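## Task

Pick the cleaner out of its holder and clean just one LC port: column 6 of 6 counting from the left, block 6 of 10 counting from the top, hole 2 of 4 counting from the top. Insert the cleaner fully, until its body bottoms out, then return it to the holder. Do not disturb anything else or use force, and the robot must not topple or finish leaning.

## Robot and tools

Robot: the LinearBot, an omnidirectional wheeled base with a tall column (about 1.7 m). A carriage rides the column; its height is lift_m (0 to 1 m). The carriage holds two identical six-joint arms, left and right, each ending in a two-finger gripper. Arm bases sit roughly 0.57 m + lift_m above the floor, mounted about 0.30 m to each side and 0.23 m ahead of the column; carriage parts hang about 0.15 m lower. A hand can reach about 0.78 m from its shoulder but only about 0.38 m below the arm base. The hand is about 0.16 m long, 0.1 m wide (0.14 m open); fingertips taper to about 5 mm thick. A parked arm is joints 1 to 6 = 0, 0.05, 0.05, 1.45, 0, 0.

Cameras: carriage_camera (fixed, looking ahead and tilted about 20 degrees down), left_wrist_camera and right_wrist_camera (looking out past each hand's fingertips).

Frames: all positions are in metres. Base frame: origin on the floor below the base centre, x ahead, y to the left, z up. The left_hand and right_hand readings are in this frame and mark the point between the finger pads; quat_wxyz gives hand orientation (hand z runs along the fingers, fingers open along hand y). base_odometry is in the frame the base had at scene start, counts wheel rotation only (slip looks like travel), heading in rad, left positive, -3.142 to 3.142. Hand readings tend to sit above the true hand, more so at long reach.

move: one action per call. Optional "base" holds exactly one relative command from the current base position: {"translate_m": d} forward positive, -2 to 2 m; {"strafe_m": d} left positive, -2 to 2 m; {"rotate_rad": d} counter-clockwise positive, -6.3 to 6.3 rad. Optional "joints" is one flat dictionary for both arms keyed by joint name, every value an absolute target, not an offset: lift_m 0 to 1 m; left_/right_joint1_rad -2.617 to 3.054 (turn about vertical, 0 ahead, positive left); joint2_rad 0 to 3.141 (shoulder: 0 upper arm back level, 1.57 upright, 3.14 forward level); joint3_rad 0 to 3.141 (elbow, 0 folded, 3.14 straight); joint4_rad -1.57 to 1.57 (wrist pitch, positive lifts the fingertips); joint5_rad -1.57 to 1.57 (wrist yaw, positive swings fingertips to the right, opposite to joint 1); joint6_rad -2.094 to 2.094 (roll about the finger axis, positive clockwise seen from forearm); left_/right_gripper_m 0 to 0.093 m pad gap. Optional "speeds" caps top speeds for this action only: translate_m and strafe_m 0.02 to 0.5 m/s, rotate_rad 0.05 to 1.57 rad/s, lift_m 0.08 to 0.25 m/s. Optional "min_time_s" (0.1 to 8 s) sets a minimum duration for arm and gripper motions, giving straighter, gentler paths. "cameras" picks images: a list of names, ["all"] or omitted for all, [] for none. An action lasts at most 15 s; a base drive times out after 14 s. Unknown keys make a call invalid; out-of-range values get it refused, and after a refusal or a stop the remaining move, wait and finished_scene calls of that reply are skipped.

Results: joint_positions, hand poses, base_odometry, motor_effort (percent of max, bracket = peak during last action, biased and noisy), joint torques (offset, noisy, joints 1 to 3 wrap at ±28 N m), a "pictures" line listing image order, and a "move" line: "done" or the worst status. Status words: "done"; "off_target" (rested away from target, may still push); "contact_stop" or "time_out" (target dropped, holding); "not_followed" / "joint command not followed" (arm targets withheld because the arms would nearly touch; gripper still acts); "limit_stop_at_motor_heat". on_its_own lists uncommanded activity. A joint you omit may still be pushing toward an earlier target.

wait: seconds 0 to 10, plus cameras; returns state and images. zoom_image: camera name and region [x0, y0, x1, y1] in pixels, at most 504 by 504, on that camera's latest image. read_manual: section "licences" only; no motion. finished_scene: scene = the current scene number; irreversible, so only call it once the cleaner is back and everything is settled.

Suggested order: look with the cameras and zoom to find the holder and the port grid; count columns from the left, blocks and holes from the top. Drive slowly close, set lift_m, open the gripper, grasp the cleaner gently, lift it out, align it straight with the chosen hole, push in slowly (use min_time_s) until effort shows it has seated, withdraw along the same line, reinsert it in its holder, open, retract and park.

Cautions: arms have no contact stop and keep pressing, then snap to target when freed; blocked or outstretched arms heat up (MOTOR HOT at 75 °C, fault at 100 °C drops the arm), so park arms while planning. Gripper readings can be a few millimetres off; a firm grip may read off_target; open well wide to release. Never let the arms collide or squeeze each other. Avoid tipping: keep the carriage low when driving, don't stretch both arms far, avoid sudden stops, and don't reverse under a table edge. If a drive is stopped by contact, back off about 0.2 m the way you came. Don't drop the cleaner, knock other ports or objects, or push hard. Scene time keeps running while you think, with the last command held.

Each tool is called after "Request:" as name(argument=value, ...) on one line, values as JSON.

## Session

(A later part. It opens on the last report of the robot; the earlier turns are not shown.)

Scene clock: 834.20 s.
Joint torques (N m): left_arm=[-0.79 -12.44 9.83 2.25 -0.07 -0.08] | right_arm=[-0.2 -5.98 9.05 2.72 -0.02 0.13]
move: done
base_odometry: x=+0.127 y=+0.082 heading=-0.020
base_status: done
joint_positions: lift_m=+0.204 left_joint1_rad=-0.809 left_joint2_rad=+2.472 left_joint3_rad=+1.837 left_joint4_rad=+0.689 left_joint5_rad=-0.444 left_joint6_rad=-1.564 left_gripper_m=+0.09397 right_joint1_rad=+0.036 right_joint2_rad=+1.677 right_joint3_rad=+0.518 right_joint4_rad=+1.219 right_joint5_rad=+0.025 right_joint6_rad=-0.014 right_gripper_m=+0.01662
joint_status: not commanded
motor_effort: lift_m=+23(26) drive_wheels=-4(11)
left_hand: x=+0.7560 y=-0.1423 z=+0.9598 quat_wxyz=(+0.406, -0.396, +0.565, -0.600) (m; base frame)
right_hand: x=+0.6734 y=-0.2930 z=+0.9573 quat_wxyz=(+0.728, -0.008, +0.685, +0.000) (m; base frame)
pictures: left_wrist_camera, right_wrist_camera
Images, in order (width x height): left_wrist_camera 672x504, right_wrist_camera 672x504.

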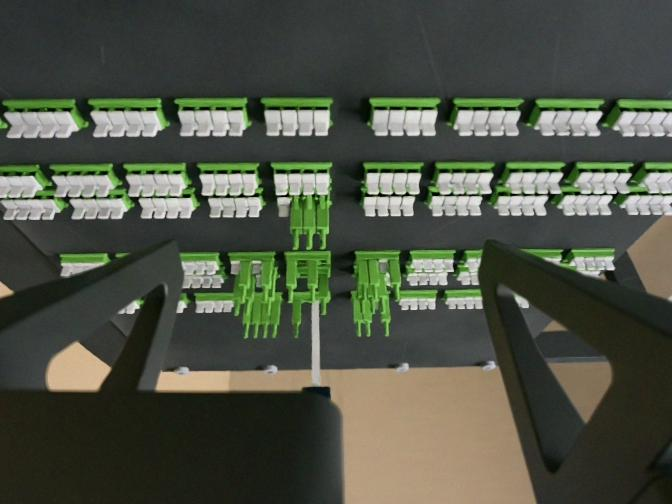

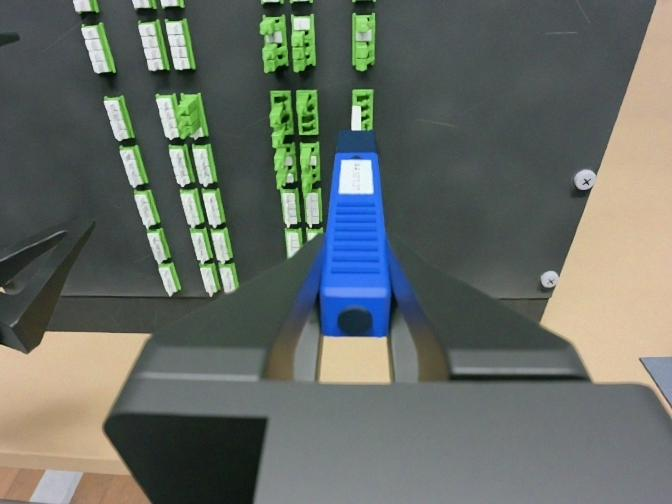

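Request:
move(joints={"right_joint2_rad": 1.628, "right_joint3_rad": 0.4805, "right_joint4_rad": 1.234}, min_time_s=1.5, cameras=["left_wrist_camera", "right_wrist_camera"])

Request:
move(joints={"right_joint2_rad": 1.6447, "right_joint3_rad": 0.5003, "right_joint4_rad": 1.231}, min_time_s=1.0, cameras=["left_wrist_camera", "right_wrist_camera"])

Request:
zoom_image(camera="right_wrist_camera", region=[340, 84, 370, 134])

Request:
zoom_image(camera="left_wrist_camera", region=[288, 285, 328, 325])

Scene clock: 853.23 s.
Joint torques (N m): left_arm=[-0.69 -12.59 9.73 2.27 -0.09 -0.07] | right_arm=[-0.2 -7.87 5.35 2.81 -0.01 0.12]
move: done
base_odometry: x=+0.127 y=+0.082 heading=-0.020
base_status: not commanded
joint_positions: lift_m=+0.204 left_joint1_rad=-0.809 left_joint2_rad=+2.472 left_joint3_rad=+1.837 left_joint4_rad=+0.689 left_joint5_rad=-0.444 left_joint6_rad=-1.564 left_gripper_m=+0.09397 right_joint1_rad=+0.036 right_joint2_rad=+1.653 right_joint3_rad=+0.496 right_joint4_rad=+1.221 right_joint5_rad=+0.025 right_joint6_rad=-0.014 right_gripper_m=+0.01662
joint_status: all done
motor_effort: lift_m=+24(26) drive_wheels=-1(2)
left_hand: x=+0.7560 y=-0.1423 z=+0.9598 quat_wxyz=(+0.406, -0.396, +0.564, -0.600) (m; base frame)
right_hand: x=+0.6675 y=-0.2932 z=+0.9590 quat_wxyz=(+0.729, -0.008, +0.684, +0.000) (m; base frame)
pictures: left_wrist_camera, right_wrist_camera
Images, in order (width x height): left_wrist_camera 672x504, right_wrist_camera 672x504.

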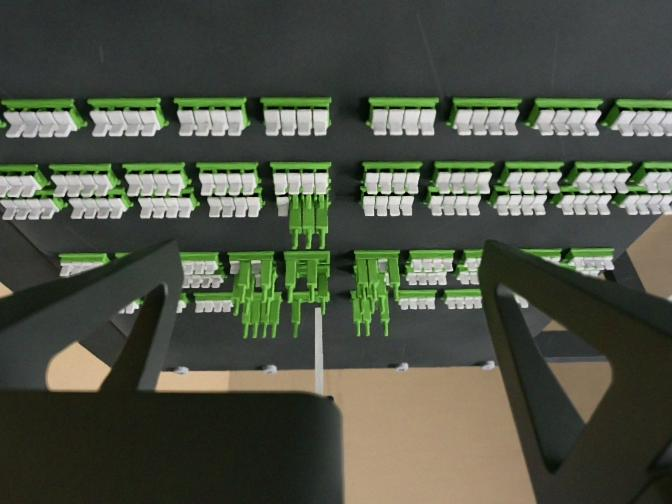

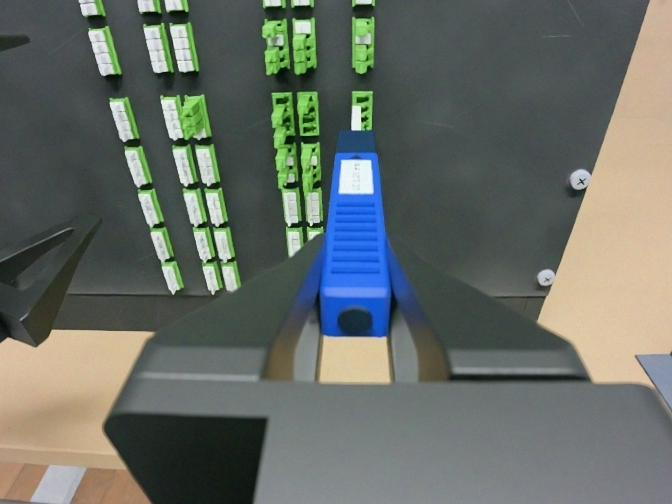

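Scene clock: 854.53 s.
Joint torques (N m): left_arm=[-0.7 -12.6 9.74 2.26 -0.07 -0.08] | right_arm=[-0.2 -6.5 7.28 2.77 -0.01 0.12]
move: done
base_odometry: x=+0.127 y=+0.082 heading=-0.020
base_status: not commanded
joint_positions: lift_m=+0.204 left_joint1_rad=-0.809 left_joint2_rad=+2.472 left_joint3_rad=+1.837 left_joint4_rad=+0.689 left_joint5_rad=-0.444 left_joint6_rad=-1.564 left_gripper_m=+0.09397 right_joint1_rad=+0.036 right_joint2_rad=+1.653 right_joint3_rad=+0.496 right_joint4_rad=+1.221 right_joint5_rad=+0.025 right_joint6_rad=-0.014 right_gripper_m=+0.01662
joint_status: all done
motor_effort: lift_m=+25(26) drive_wheels=-1(2)
left_hand: x=+0.7560 y=-0.1423 z=+0.9598 quat_wxyz=(+0.406, -0.396, +0.564, -0.600) (m; base frame)
right_hand: x=+0.6675 y=-0.2932 z=+0.9590 quat_wxyz=(+0.729, -0.008, +0.684, +0.000) (m; base frame)
pictures: left_wrist_camera, right_wrist_camera
Images, in order (width x height): left_wrist_camera 672x504, right_wrist_camera 672x504.

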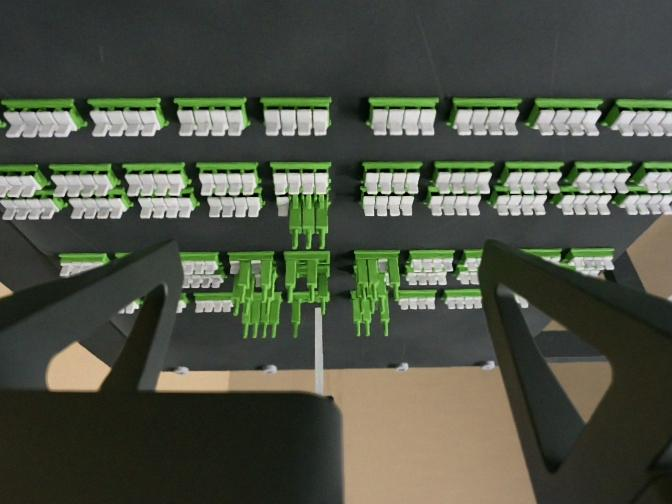

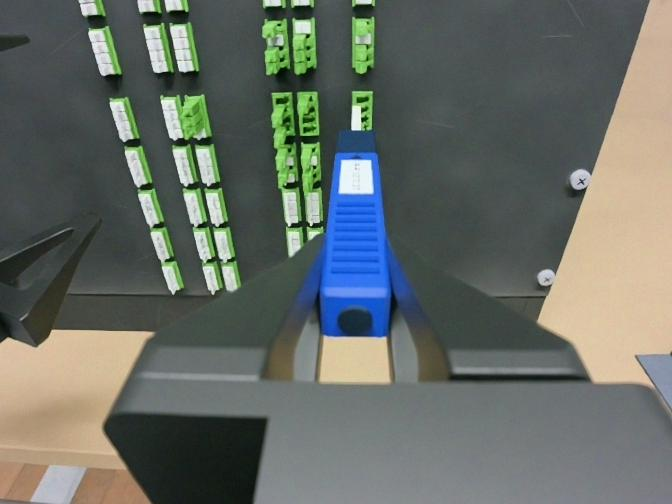

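Scaled by 10.080 from the camera's 672x504 image, which has a finer 960x720 frame.

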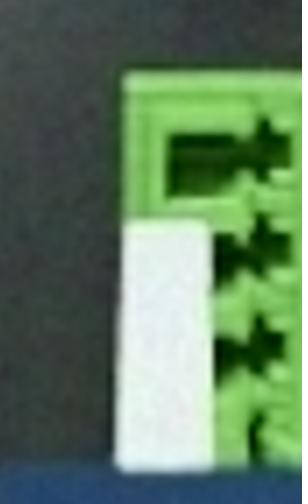

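Scaled by 12.600 from the camera's 672x504 image, which has a finer 960x720 frame.

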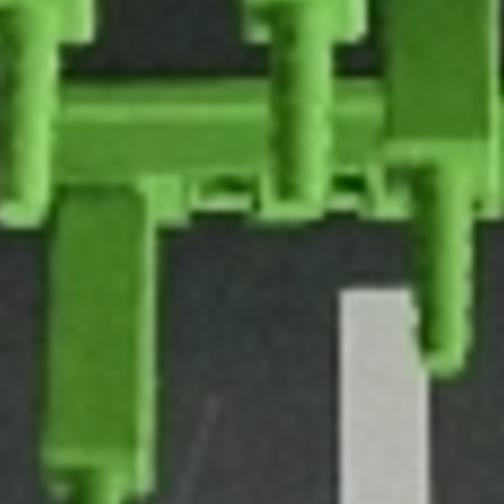

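Request:
move(joints={"right_joint1_rad": 0.0257, "right_joint5_rad": 0.0122, "right_joint2_rad": 1.661, "right_joint3_rad": 0.5205, "right_joint4_rad": 1.228}, min_time_s=1.0, cameras=["left_wrist_camera", "right_wrist_camera"])

Request:
zoom_image(camera="right_wrist_camera", region=[342, 84, 372, 134])

Request:
zoom_image(camera="left_wrist_camera", region=[288, 285, 328, 325])

Scene clock: 862.97 s.
Joint torques (N m): left_arm=[-0.7 -12.56 9.76 2.25 -0.07 -0.08] | right_arm=[-1.09 -5.2 9.28 2.74 -0.22 0.13]
move: done
base_odometry: x=+0.127 y=+0.082 heading=-0.020
base_status: not commanded
joint_positions: lift_m=+0.204 left_joint1_rad=-0.809 left_joint2_rad=+2.472 left_joint3_rad=+1.837 left_joint4_rad=+0.689 left_joint5_rad=-0.444 left_joint6_rad=-1.564 left_gripper_m=+0.09397 right_joint1_rad=+0.032 right_joint2_rad=+1.653 right_joint3_rad=+0.496 right_joint4_rad=+1.221 right_joint5_rad=+0.022 right_joint6_rad=-0.014 right_gripper_m=+0.01662
joint_status: all done
motor_effort: lift_m=+23(27) drive_wheels=-2(2)
left_hand: x=+0.7560 y=-0.1423 z=+0.9598 quat_wxyz=(+0.406, -0.396, +0.564, -0.600) (m; base frame)
right_hand: x=+0.6676 y=-0.2947 z=+0.9590 quat_wxyz=(+0.729, -0.007, +0.684, -0.001) (m; base frame)
pictures: left_wrist_camera, right_wrist_camera
Images, in order (width x height): left_wrist_camera 672x504, right_wrist_camera 672x504.

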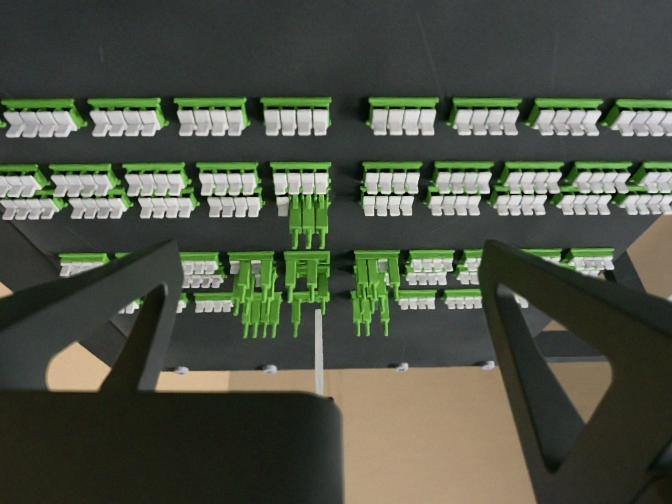

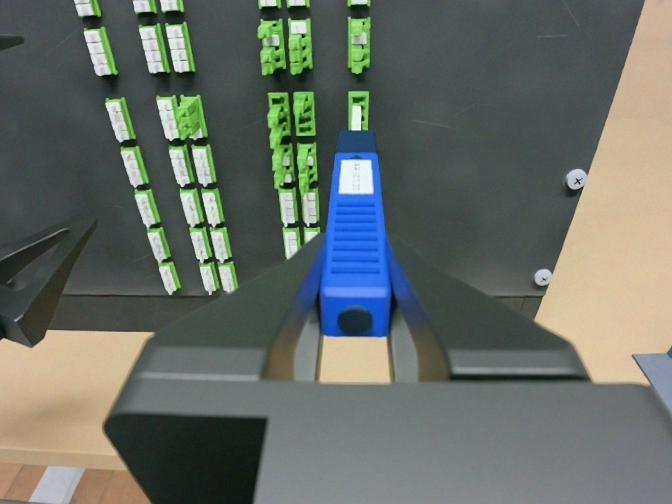

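Scaled by 10.080 from the camera's 672x504 image, which has a finer 960x720 frame.

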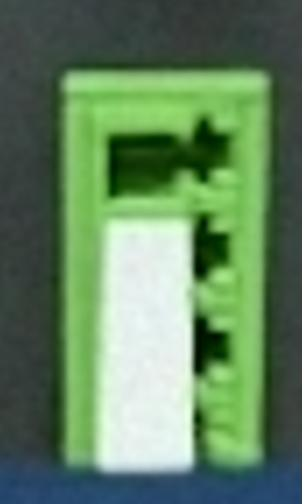

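Scaled by 12.600 from the camera's 672x504 image, which has a finer 960x720 frame.

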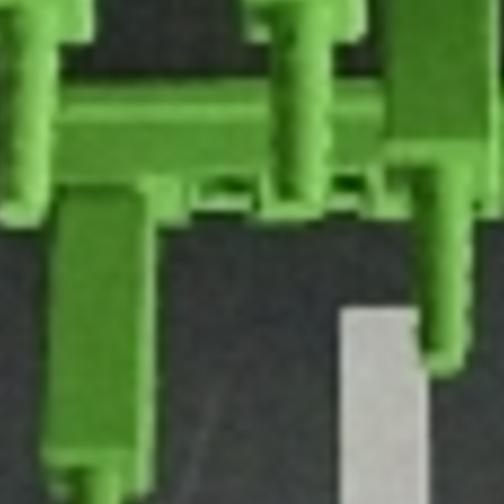

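Request:
move(joints={"right_joint2_rad": 1.673, "right_joint3_rad": 0.526, "right_joint4_rad": 1.226}, min_time_s=1.0, cameras=[])

Scene clock: 869.73 s.
Joint torques (N m): left_arm=[-0.7 -12.55 9.76 2.25 -0.07 -0.09] | right_arm=[-1.06 -5.08 9.77 2.72 -0.22 0.12]
move: done
base_odometry: x=+0.127 y=+0.082 heading=-0.020
base_status: not commanded
joint_positions: lift_m=+0.204 left_joint1_rad=-0.809 left_joint2_rad=+2.472 left_joint3_rad=+1.837 left_joint4_rad=+0.689 left_joint5_rad=-0.444 left_joint6_rad=-1.564 left_gripper_m=+0.09397 right_joint1_rad=+0.032 right_joint2_rad=+1.663 right_joint3_rad=+0.496 right_joint4_rad=+1.221 right_joint5_rad=+0.021 right_joint6_rad=-0.014 right_gripper_m=+0.01662
joint_status: all done
motor_effort: lift_m=+25(27) drive_wheels=+0(2)
left_hand: x=+0.7560 y=-0.1423 z=+0.9598 quat_wxyz=(+0.406, -0.396, +0.564, -0.600) (m; base frame)
right_hand: x=+0.6683 y=-0.2946 z=+0.9548 quat_wxyz=(+0.726, -0.008, +0.688, -0.001) (m; base frame)
pictures: none
No camera images: "cameras" was empty.

Request:
move(joints={"right_joint3_rad": 0.535}, min_time_s=1.0, cameras=[])

Scene clock: 873.37 s.
Joint torques (N m): left_arm=[-0.7 -12.62 9.74 2.25 -0.06 -0.09] | right_arm=[-1.06 -5.12 9.87 2.72 -0.22 0.13]
move: done
base_odometry: x=+0.127 y=+0.082 heading=-0.020
base_status: not commanded
joint_positions: lift_m=+0.204 left_joint1_rad=-0.809 left_joint2_rad=+2.472 left_joint3_rad=+1.837 left_joint4_rad=+0.689 left_joint5_rad=-0.444 left_joint6_rad=-1.564 left_gripper_m=+0.09397 right_joint1_rad=+0.032 right_joint2_rad=+1.663 right_joint3_rad=+0.505 right_joint4_rad=+1.221 right_joint5_rad=+0.021 right_joint6_rad=-0.014 right_gripper_m=+0.01662
joint_status: all done
motor_effort: lift_m=+25(26) drive_wheels=-1(2)
left_hand: x=+0.7560 y=-0.1423 z=+0.9598 quat_wxyz=(+0.406, -0.396, +0.564, -0.600) (m; base frame)
right_hand: x=+0.6699 y=-0.2945 z=+0.9581 quat_wxyz=(+0.729, -0.008, +0.685, -0.001) (m; base frame)
pictures: none
No camera images: "cameras" was empty.

Request:
move(joints={"right_joint2_rad": 1.6735, "right_joint3_rad": 0.5350, "lift_m": 0.2031}, cameras=["left_wrist_camera", "right_wrist_camera"])

Request:
zoom_image(camera="right_wrist_camera", region=[342, 84, 372, 134])

Request:
zoom_image(camera="left_wrist_camera", region=[288, 285, 328, 325])

Scene clock: 878.83 s.
Joint torques (N m): left_arm=[-0.72 -12.59 9.76 2.26 -0.06 -0.09] | right_arm=[-1.09 -5.14 9.85 2.7 -0.22 0.12]
move: done
base_odometry: x=+0.127 y=+0.082 heading=-0.020
base_status: not commanded
joint_positions: lift_m=+0.203 left_joint1_rad=-0.809 left_joint2_rad=+2.472 left_joint3_rad=+1.837 left_joint4_rad=+0.689 left_joint5_rad=-0.444 left_joint6_rad=-1.564 left_gripper_m=+0.09397 right_joint1_rad=+0.032 right_joint2_rad=+1.664 right_joint3_rad=+0.505 right_joint4_rad=+1.221 right_joint5_rad=+0.021 right_joint6_rad=-0.014 right_gripper_m=+0.01662
joint_status: all done
motor_effort: lift_m=+18(21) drive_wheels=+1(2)
left_hand: x=+0.7560 y=-0.1423 z=+0.9595 quat_wxyz=(+0.406, -0.396, +0.564, -0.600) (m; base frame)
right_hand: x=+0.6699 y=-0.2945 z=+0.9575 quat_wxyz=(+0.729, -0.008, +0.685, -0.001) (m; base frame)
pictures: left_wrist_camera, right_wrist_camera
Images, in order (width x height): left_wrist_camera 672x504, right_wrist_camera 672x504.

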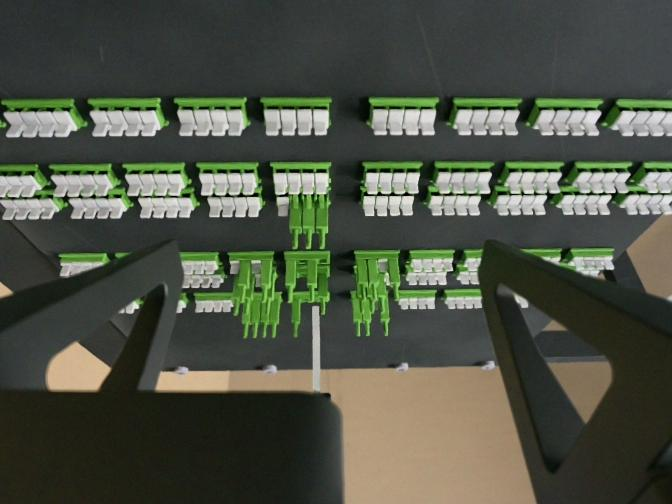

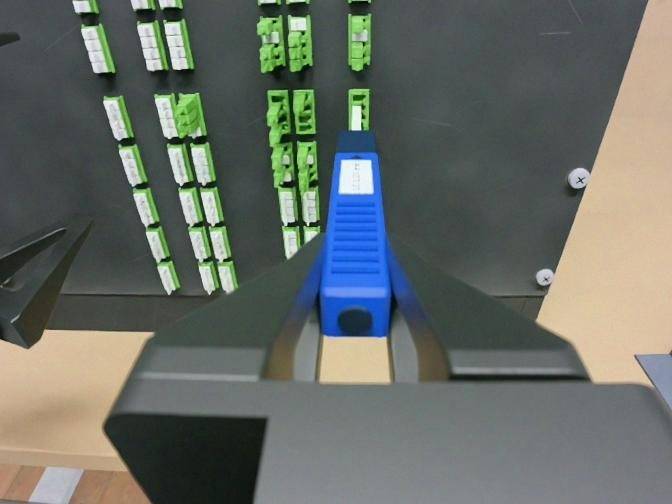

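Scaled by 10.080 from the camera's 672x504 image, which has a finer 960x720 frame.

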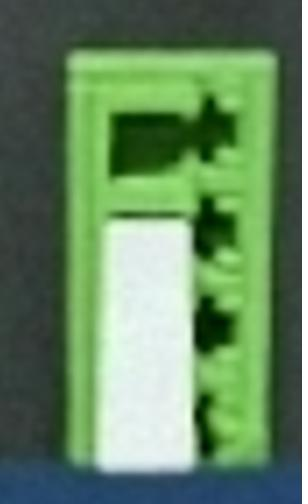

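Scaled by 12.600 from the camera's 672x504 image, which has a finer 960x720 frame.

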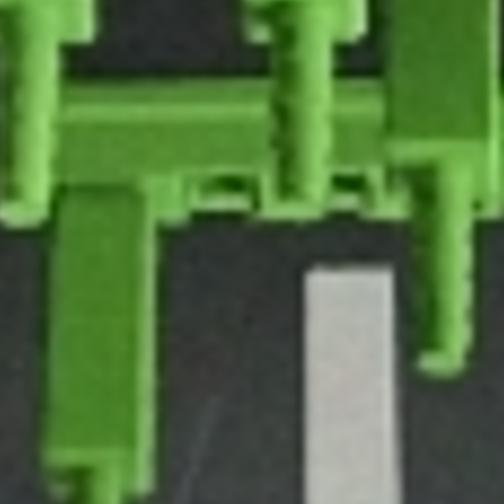

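Request:
move(joints={"right_joint1_rad": 0.0388, "right_joint5_rad": 0.0306, "lift_m": 0.2025}, min_time_s=0.8, cameras=["left_wrist_camera", "right_wrist_camera"])

Request:
zoom_image(camera="right_wrist_camera", region=[342, 84, 372, 134])

Request:
zoom_image(camera="left_wrist_camera", region=[288, 285, 328, 325])

Scene clock: 888.00 s.
Joint torques (N m): left_arm=[-0.76 -12.56 9.76 2.26 -0.07 -0.08] | right_arm=[-0.08 -5.19 9.87 2.72 -0.01 0.12]
move: done
base_odometry: x=+0.127 y=+0.082 heading=-0.020
base_status: not commanded
joint_positions: lift_m=+0.203 left_joint1_rad=-0.809 left_joint2_rad=+2.472 left_joint3_rad=+1.837 left_joint4_rad=+0.689 left_joint5_rad=-0.444 left_joint6_rad=-1.564 left_gripper_m=+0.09397 right_joint1_rad=+0.032 right_joint2_rad=+1.664 right_joint3_rad=+0.505 right_joint4_rad=+1.220 right_joint5_rad=+0.022 right_joint6_rad=-0.014 right_gripper_m=+0.01662
joint_status: all done
motor_effort: lift_m=+19(21) drive_wheels=+0(3)
left_hand: x=+0.7560 y=-0.1423 z=+0.9591 quat_wxyz=(+0.406, -0.396, +0.564, -0.600) (m; base frame)
right_hand: x=+0.6700 y=-0.2946 z=+0.9566 quat_wxyz=(+0.728, -0.008, +0.685, -0.001) (m; base frame)
pictures: left_wrist_camera, right_wrist_camera
Images, in order (width x height): left_wrist_camera 672x504, right_wrist_camera 672x504.

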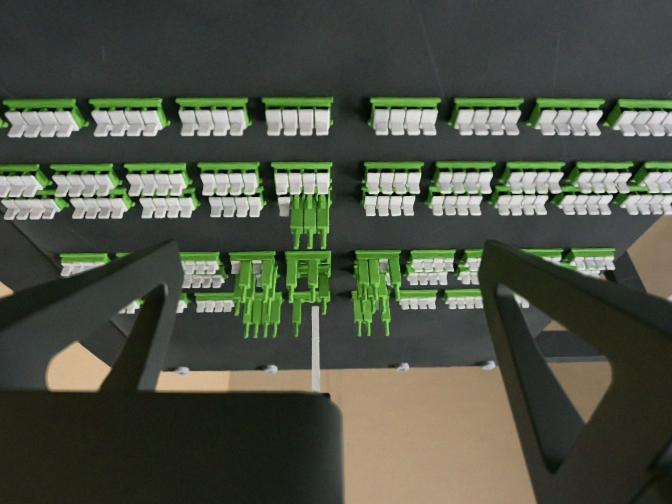

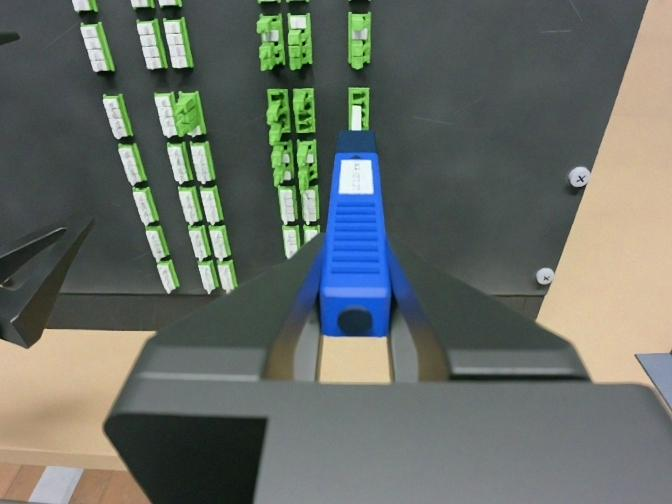

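Scaled by 10.080 from the camera's 672x504 image, which has a finer 960x720 frame.

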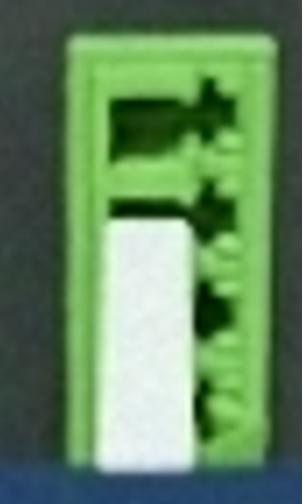

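Scaled by 12.600 from the camera's 672x504 image, which has a finer 960x720 frame.

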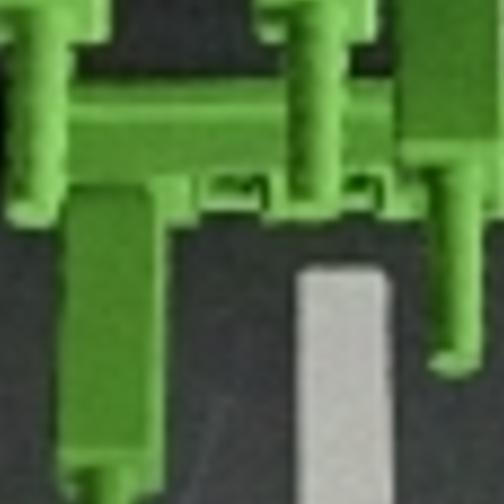

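Request:
move(joints={"right_joint1_rad": 0.0394, "right_joint5_rad": 0.0312, "lift_m": 0.2028, "right_joint2_rad": 1.6802, "right_joint3_rad": 0.5430, "right_joint4_rad": 1.2248}, min_time_s=0.8, cameras=["left_wrist_camera", "right_wrist_camera"])

Request:
zoom_image(camera="right_wrist_camera", region=[342, 84, 372, 134])

Request:
zoom_image(camera="left_wrist_camera", region=[288, 285, 328, 325])

Scene clock: 893.67 s.
Joint torques (N m): left_arm=[-0.76 -12.52 9.76 2.26 -0.05 -0.08] | right_arm=[-0.01 -5.15 9.96 2.7 -0.01 0.13]
move: done
base_odometry: x=+0.127 y=+0.082 heading=-0.020
base_status: not commanded
joint_positions: lift_m=+0.203 left_joint1_rad=-0.809 left_joint2_rad=+2.472 left_joint3_rad=+1.837 left_joint4_rad=+0.689 left_joint5_rad=-0.444 left_joint6_rad=-1.564 left_gripper_m=+0.09397 right_joint1_rad=+0.032 right_joint2_rad=+1.669 right_joint3_rad=+0.512 right_joint4_rad=+1.220 right_joint5_rad=+0.022 right_joint6_rad=-0.014 right_gripper_m=+0.01662
joint_status: all done
motor_effort: lift_m=+21(24) drive_wheels=-2(2)
left_hand: x=+0.7560 y=-0.1423 z=+0.9591 quat_wxyz=(+0.406, -0.396, +0.564, -0.600) (m; base frame)
right_hand: x=+0.6717 y=-0.2946 z=+0.9573 quat_wxyz=(+0.729, -0.008, +0.685, -0.001) (m; base frame)
pictures: left_wrist_camera, right_wrist_camera
Images, in order (width x height): left_wrist_camera 672x504, right_wrist_camera 672x504.

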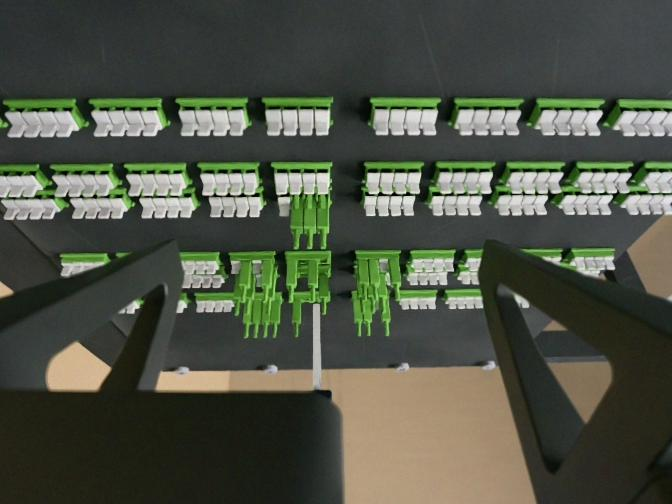

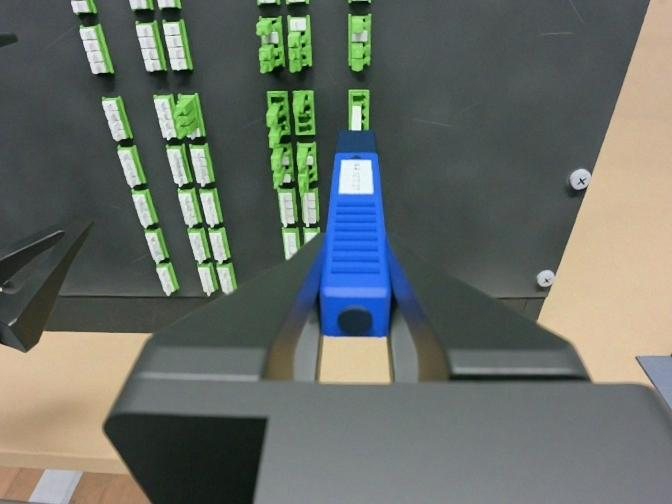

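Scaled by 10.080 from the camera's 672x504 image, which has a finer 960x720 frame.

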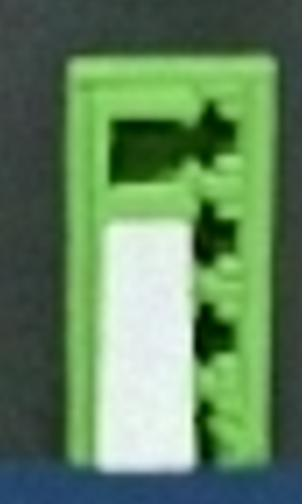

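Scaled by 12.600 from the camera's 672x504 image, which has a finer 960x720 frame.

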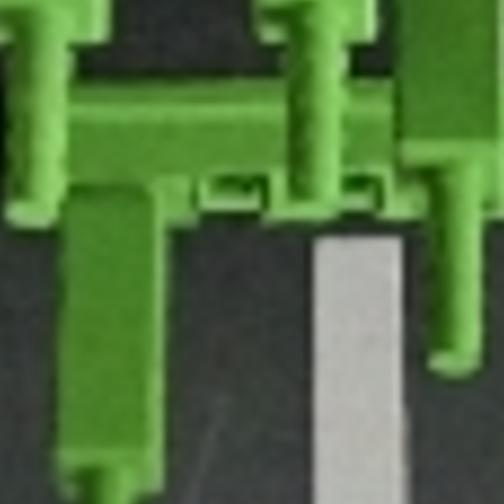

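Request:
move(joints={"right_joint1_rad": 0.0404, "right_joint5_rad": 0.0320, "lift_m": 0.2024}, min_time_s=0.8, cameras=["left_wrist_camera", "right_wrist_camera"])

Request:
zoom_image(camera="right_wrist_camera", region=[342, 84, 372, 134])

Request:
zoom_image(camera="left_wrist_camera", region=[288, 285, 328, 325])

Scene clock: 898.80 s.
Joint torques (N m): left_arm=[-0.66 -12.57 9.77 2.26 -0.07 -0.07] | right_arm=[-0.18 -5.16 9.98 2.71 -0.01 0.13]
move: done
base_odometry: x=+0.127 y=+0.082 heading=-0.020
base_status: not commanded
joint_positions: lift_m=+0.203 left_joint1_rad=-0.809 left_joint2_rad=+2.472 left_joint3_rad=+1.837 left_joint4_rad=+0.689 left_joint5_rad=-0.444 left_joint6_rad=-1.564 left_gripper_m=+0.09397 right_joint1_rad=+0.035 right_joint2_rad=+1.669 right_joint3_rad=+0.512 right_joint4_rad=+1.220 right_joint5_rad=+0.022 right_joint6_rad=-0.014 right_gripper_m=+0.01662
joint_status: all done
motor_effort: lift_m=+20(21) drive_wheels=-2(2)
left_hand: x=+0.7560 y=-0.1423 z=+0.9590 quat_wxyz=(+0.406, -0.396, +0.564, -0.600) (m; base frame)
right_hand: x=+0.6716 y=-0.2933 z=+0.9571 quat_wxyz=(+0.729, -0.008, +0.685, +0.000) (m; base frame)
pictures: left_wrist_camera, right_wrist_camera
Images, in order (width x height): left_wrist_camera 672x504, right_wrist_camera 672x504.

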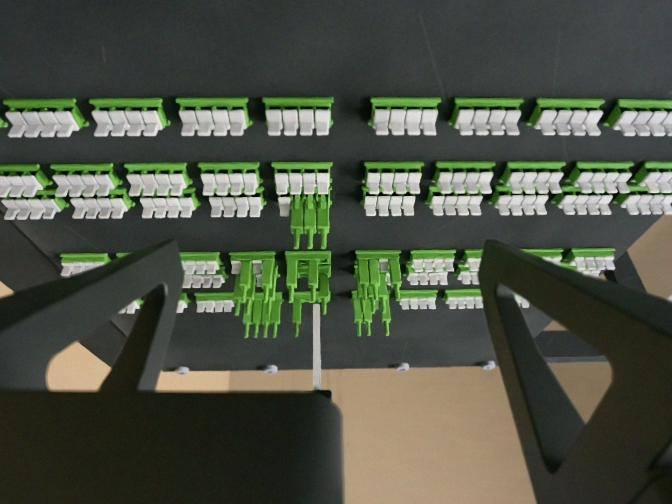

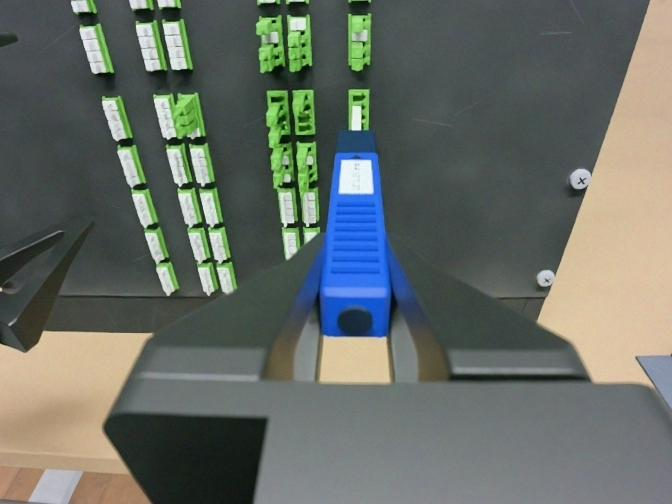

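Scaled by 10.080 from the camera's 672x504 image, which has a finer 960x720 frame.

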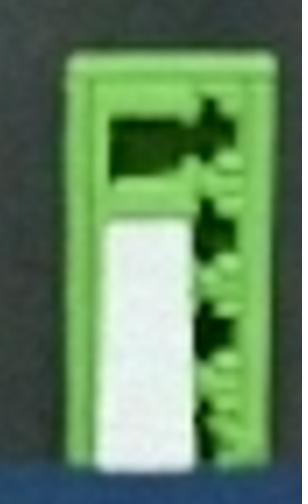

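Scaled by 12.600 from the camera's 672x504 image, which has a finer 960x720 frame.

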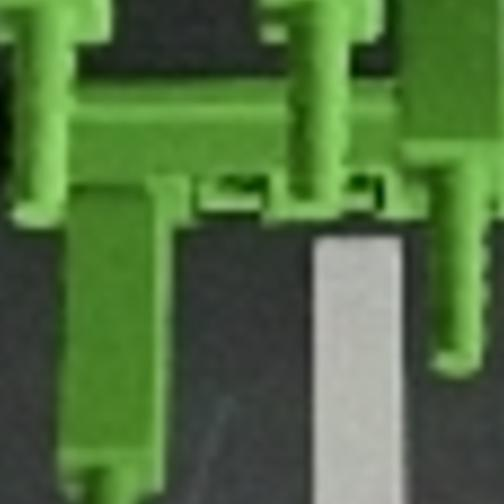

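Request:
move(cameras=["left_wrist_camera", "right_wrist_camera"])

Request:
zoom_image(camera="right_wrist_camera", region=[342, 84, 372, 134])

Request:
zoom_image(camera="left_wrist_camera", region=[288, 285, 328, 325])

Scene clock: 901.70 s.
Joint torques (N m): left_arm=[-0.75 -12.46 9.73 2.24 -0.07 -0.08] | right_arm=[-0.17 -5.18 9.98 2.7 -0.01 0.12]
base_odometry: x=+0.127 y=+0.082 heading=-0.020
base_status: not commanded
joint_positions: lift_m=+0.203 left_joint1_rad=-0.809 left_joint2_rad=+2.472 left_joint3_rad=+1.837 left_joint4_rad=+0.689 left_joint5_rad=-0.444 left_joint6_rad=-1.564 left_gripper_m=+0.09397 right_joint1_rad=+0.035 right_joint2_rad=+1.669 right_joint3_rad=+0.512 right_joint4_rad=+1.220 right_joint5_rad=+0.023 right_joint6_rad=-0.014 right_gripper_m=+0.01662
joint_status: all done
motor_effort: lift_m=+19(21) drive_wheels=+1(2)
left_hand: x=+0.7560 y=-0.1423 z=+0.9590 quat_wxyz=(+0.406, -0.396, +0.564, -0.600) (m; base frame)
right_hand: x=+0.6716 y=-0.2934 z=+0.9571 quat_wxyz=(+0.729, -0.008, +0.685, +0.000) (m; base frame)
pictures: left_wrist_camera, right_wrist_camera
Images, in order (width x height): left_wrist_camera 672x504, right_wrist_camera 672x504.

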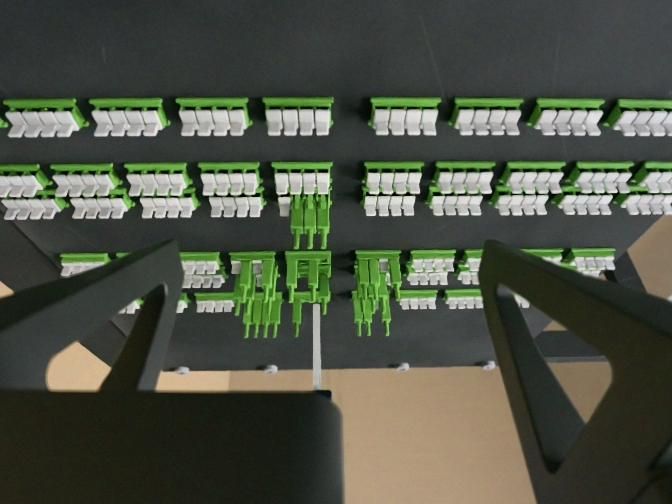

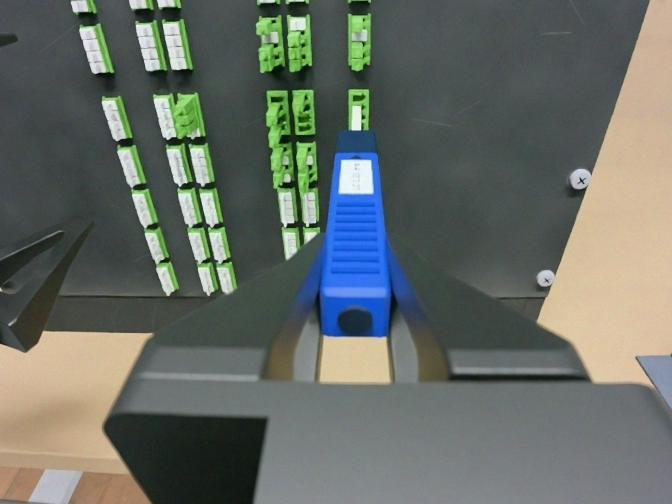

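Scaled by 10.080 from the camera's 672x504 image, which has a finer 960x720 frame.

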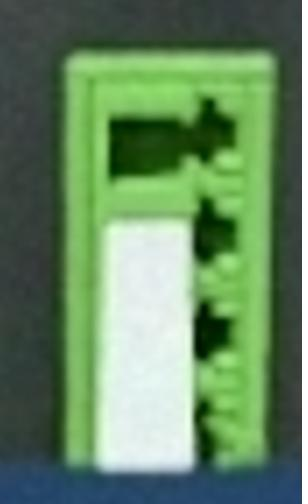

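Scaled by 12.600 from the camera's 672x504 image, which has a finer 960x720 frame.

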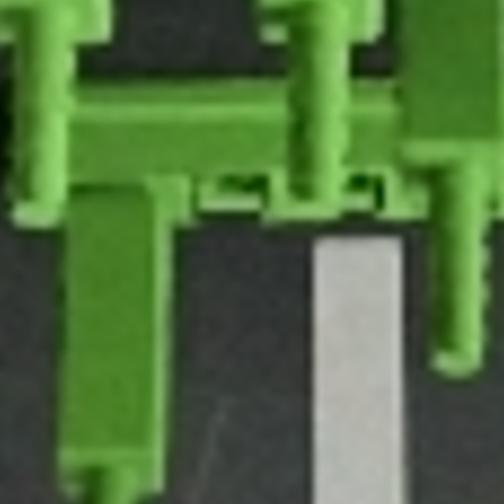

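Request:
move(joints={"right_joint1_rad": 0.0412, "right_joint5_rad": 0.0328, "lift_m": 0.2020}, min_time_s=0.8, cameras=[])

Request:
move(cameras=["left_wrist_camera", "right_wrist_camera"])

Request:
zoom_image(camera="right_wrist_camera", region=[342, 84, 372, 134])

Request:
zoom_image(camera="left_wrist_camera", region=[288, 285, 328, 325])

Scene clock: 909.63 s.
Joint torques (N m): left_arm=[-0.69 -12.53 9.7 2.26 -0.05 -0.07] | right_arm=[-0.1 -5.2 9.96 2.71 0 0.12]
move: done
base_odometry: x=+0.127 y=+0.082 heading=-0.020
base_status: not commanded
joint_positions: lift_m=+0.202 left_joint1_rad=-0.809 left_joint2_rad=+2.472 left_joint3_rad=+1.837 left_joint4_rad=+0.689 left_joint5_rad=-0.444 left_joint6_rad=-1.564 left_gripper_m=+0.09397 right_joint1_rad=+0.035 right_joint2_rad=+1.670 right_joint3_rad=+0.512 right_joint4_rad=+1.220 right_joint5_rad=+0.023 right_joint6_rad=-0.014 right_gripper_m=+0.01662
joint_status: all done
motor_effort: lift_m=+18(21) drive_wheels=-2(2)
left_hand: x=+0.7560 y=-0.1423 z=+0.9586 quat_wxyz=(+0.406, -0.396, +0.564, -0.600) (m; base frame)
right_hand: x=+0.6717 y=-0.2934 z=+0.9564 quat_wxyz=(+0.728, -0.008, +0.685, +0.000) (m; base frame)
pictures: none
No camera images: "cameras" was empty.

Scene clock: 909.63 s.
Joint torques (N m): left_arm=[-0.69 -12.53 9.7 2.26 -0.05 -0.07] | right_arm=[-0.1 -5.2 9.96 2.71 0 0.12]
base_odometry: x=+0.127 y=+0.082 heading=-0.020
base_status: not commanded
joint_positions: lift_m=+0.202 left_joint1_rad=-0.809 left_joint2_rad=+2.472 left_joint3_rad=+1.837 left_joint4_rad=+0.689 left_joint5_rad=-0.444 left_joint6_rad=-1.564 left_gripper_m=+0.09397 right_joint1_rad=+0.035 right_joint2_rad=+1.670 right_joint3_rad=+0.512 right_joint4_rad=+1.220 right_joint5_rad=+0.023 right_joint6_rad=-0.014 right_gripper_m=+0.01662
joint_status: all done
motor_effort: lift_m=+18(21) drive_wheels=-2(2)
left_hand: x=+0.7560 y=-0.1423 z=+0.9586 quat_wxyz=(+0.406, -0.396, +0.564, -0.600) (m; base frame)
right_hand: x=+0.6717 y=-0.2934 z=+0.9564 quat_wxyz=(+0.728, -0.008, +0.685, +0.000) (m; base frame)
pictures: left_wrist_camera, right_wrist_camera
Images, in order (width x height): left_wrist_camera 672x504, right_wrist_camera 672x504.

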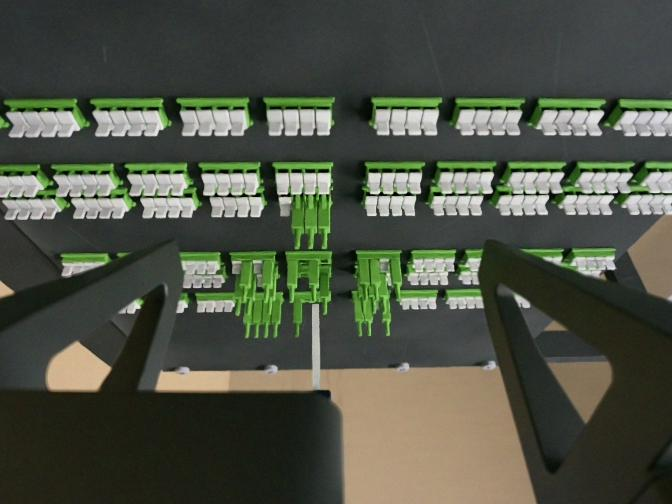

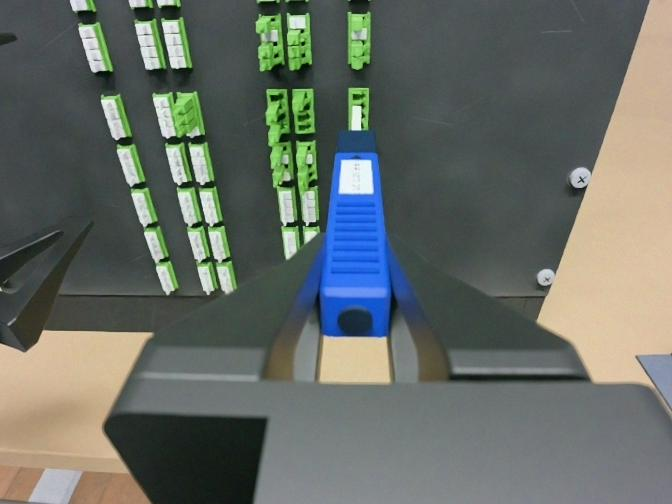

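Scaled by 10.080 from the camera's 672x504 image, which has a finer 960x720 frame.

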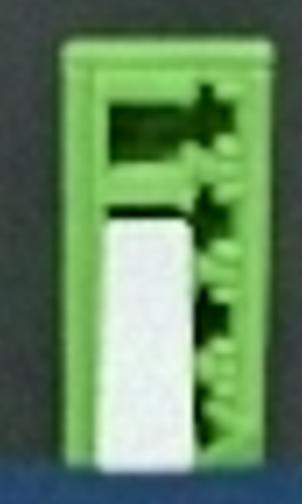

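Scaled by 12.600 from the camera's 672x504 image, which has a finer 960x720 frame.

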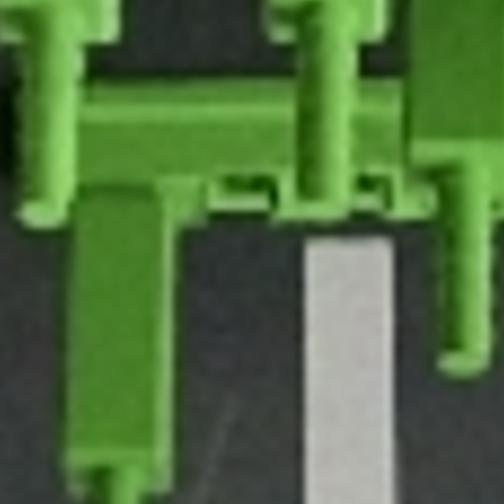

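Request:
move(joints={"lift_m": 0.2024}, cameras=[])

Request:
wait(seconds=0.5, cameras=["left_wrist_camera", "right_wrist_camera"])

Request:
zoom_image(camera="right_wrist_camera", region=[342, 84, 372, 134])

Request:
zoom_image(camera="left_wrist_camera", region=[288, 285, 328, 325])

Scene clock: 913.83 s.
Joint torques (N m): left_arm=[-0.79 -12.56 9.8 2.24 -0.08 -0.1] | right_arm=[-0.13 -5.23 9.94 2.71 -0.02 0.12]
move: done
base_odometry: x=+0.127 y=+0.082 heading=-0.020
base_status: not commanded
joint_positions: lift_m=+0.202 left_joint1_rad=-0.809 left_joint2_rad=+2.472 left_joint3_rad=+1.837 left_joint4_rad=+0.689 left_joint5_rad=-0.444 left_joint6_rad=-1.564 left_gripper_m=+0.09397 right_joint1_rad=+0.035 right_joint2_rad=+1.670 right_joint3_rad=+0.512 right_joint4_rad=+1.220 right_joint5_rad=+0.023 right_joint6_rad=-0.014 right_gripper_m=+0.01662
joint_status: all done
motor_effort: lift_m=+22(26) drive_wheels=+1(1)
left_hand: x=+0.7560 y=-0.1423 z=+0.9586 quat_wxyz=(+0.406, -0.396, +0.564, -0.600) (m; base frame)
right_hand: x=+0.6717 y=-0.2934 z=+0.9564 quat_wxyz=(+0.728, -0.008, +0.685, +0.000) (m; base frame)
pictures: none
No camera images: "cameras" was empty.

Scene clock: 914.33 s.
Joint torques (N m): left_arm=[-0.68 -12.56 9.73 2.27 -0.07 -0.08] | right_arm=[-0.13 -5.22 9.95 2.71 -0.01 0.13]
base_odometry: x=+0.127 y=+0.082 heading=-0.020
base_status: not commanded
joint_positions: lift_m=+0.202 left_joint1_rad=-0.809 left_joint2_rad=+2.472 left_joint3_rad=+1.837 left_joint4_rad=+0.689 left_joint5_rad=-0.444 left_joint6_rad=-1.564 left_gripper_m=+0.09397 right_joint1_rad=+0.035 right_joint2_rad=+1.670 right_joint3_rad=+0.512 right_joint4_rad=+1.220 right_joint5_rad=+0.023 right_joint6_rad=-0.014 right_gripper_m=+0.01662
joint_status: all done
motor_effort: lift_m=+22(26) drive_wheels=-3(1)
left_hand: x=+0.7560 y=-0.1423 z=+0.9586 quat_wxyz=(+0.406, -0.396, +0.564, -0.600) (m; base frame)
right_hand: x=+0.6717 y=-0.2934 z=+0.9564 quat_wxyz=(+0.728, -0.008, +0.685, +0.000) (m; base frame)
wait: 0.50 s; at rest by 0.27 s
pictures: left_wrist_camera, right_wrist_camera
Images, in order (width x height): left_wrist_camera 672x504, right_wrist_camera 672x504.

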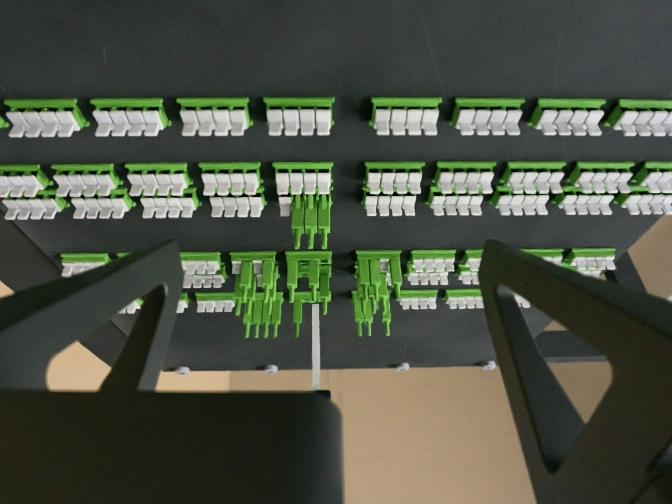

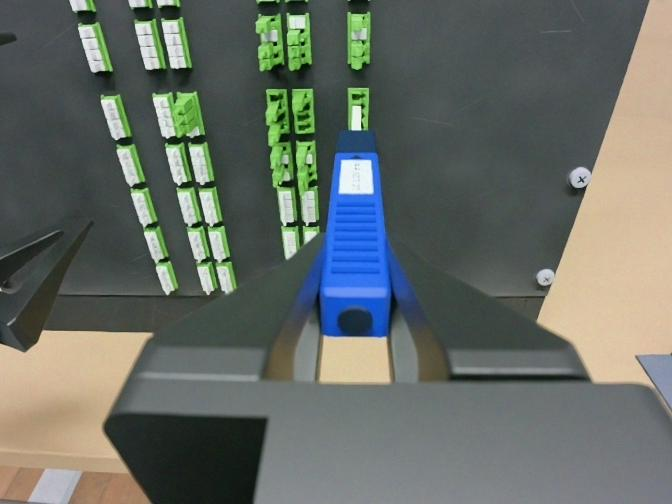

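Scaled by 10.080 from the camera's 672x504 image, which has a finer 960x720 frame.

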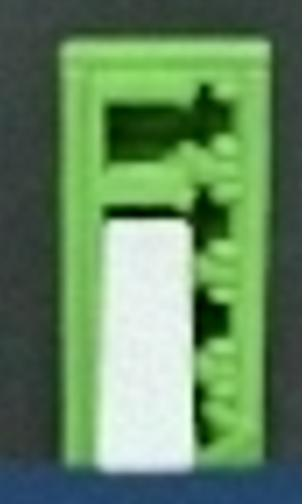

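Scaled by 12.600 from the camera's 672x504 image, which has a finer 960x720 frame.

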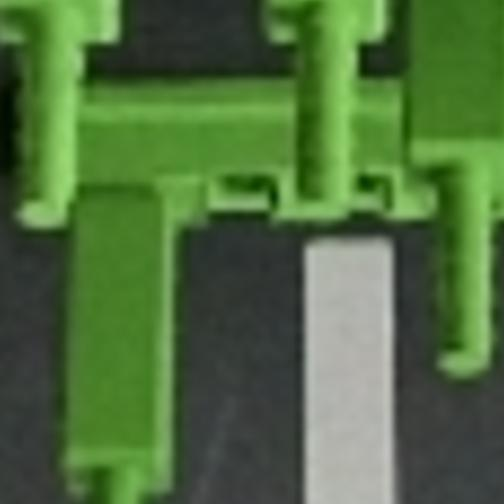

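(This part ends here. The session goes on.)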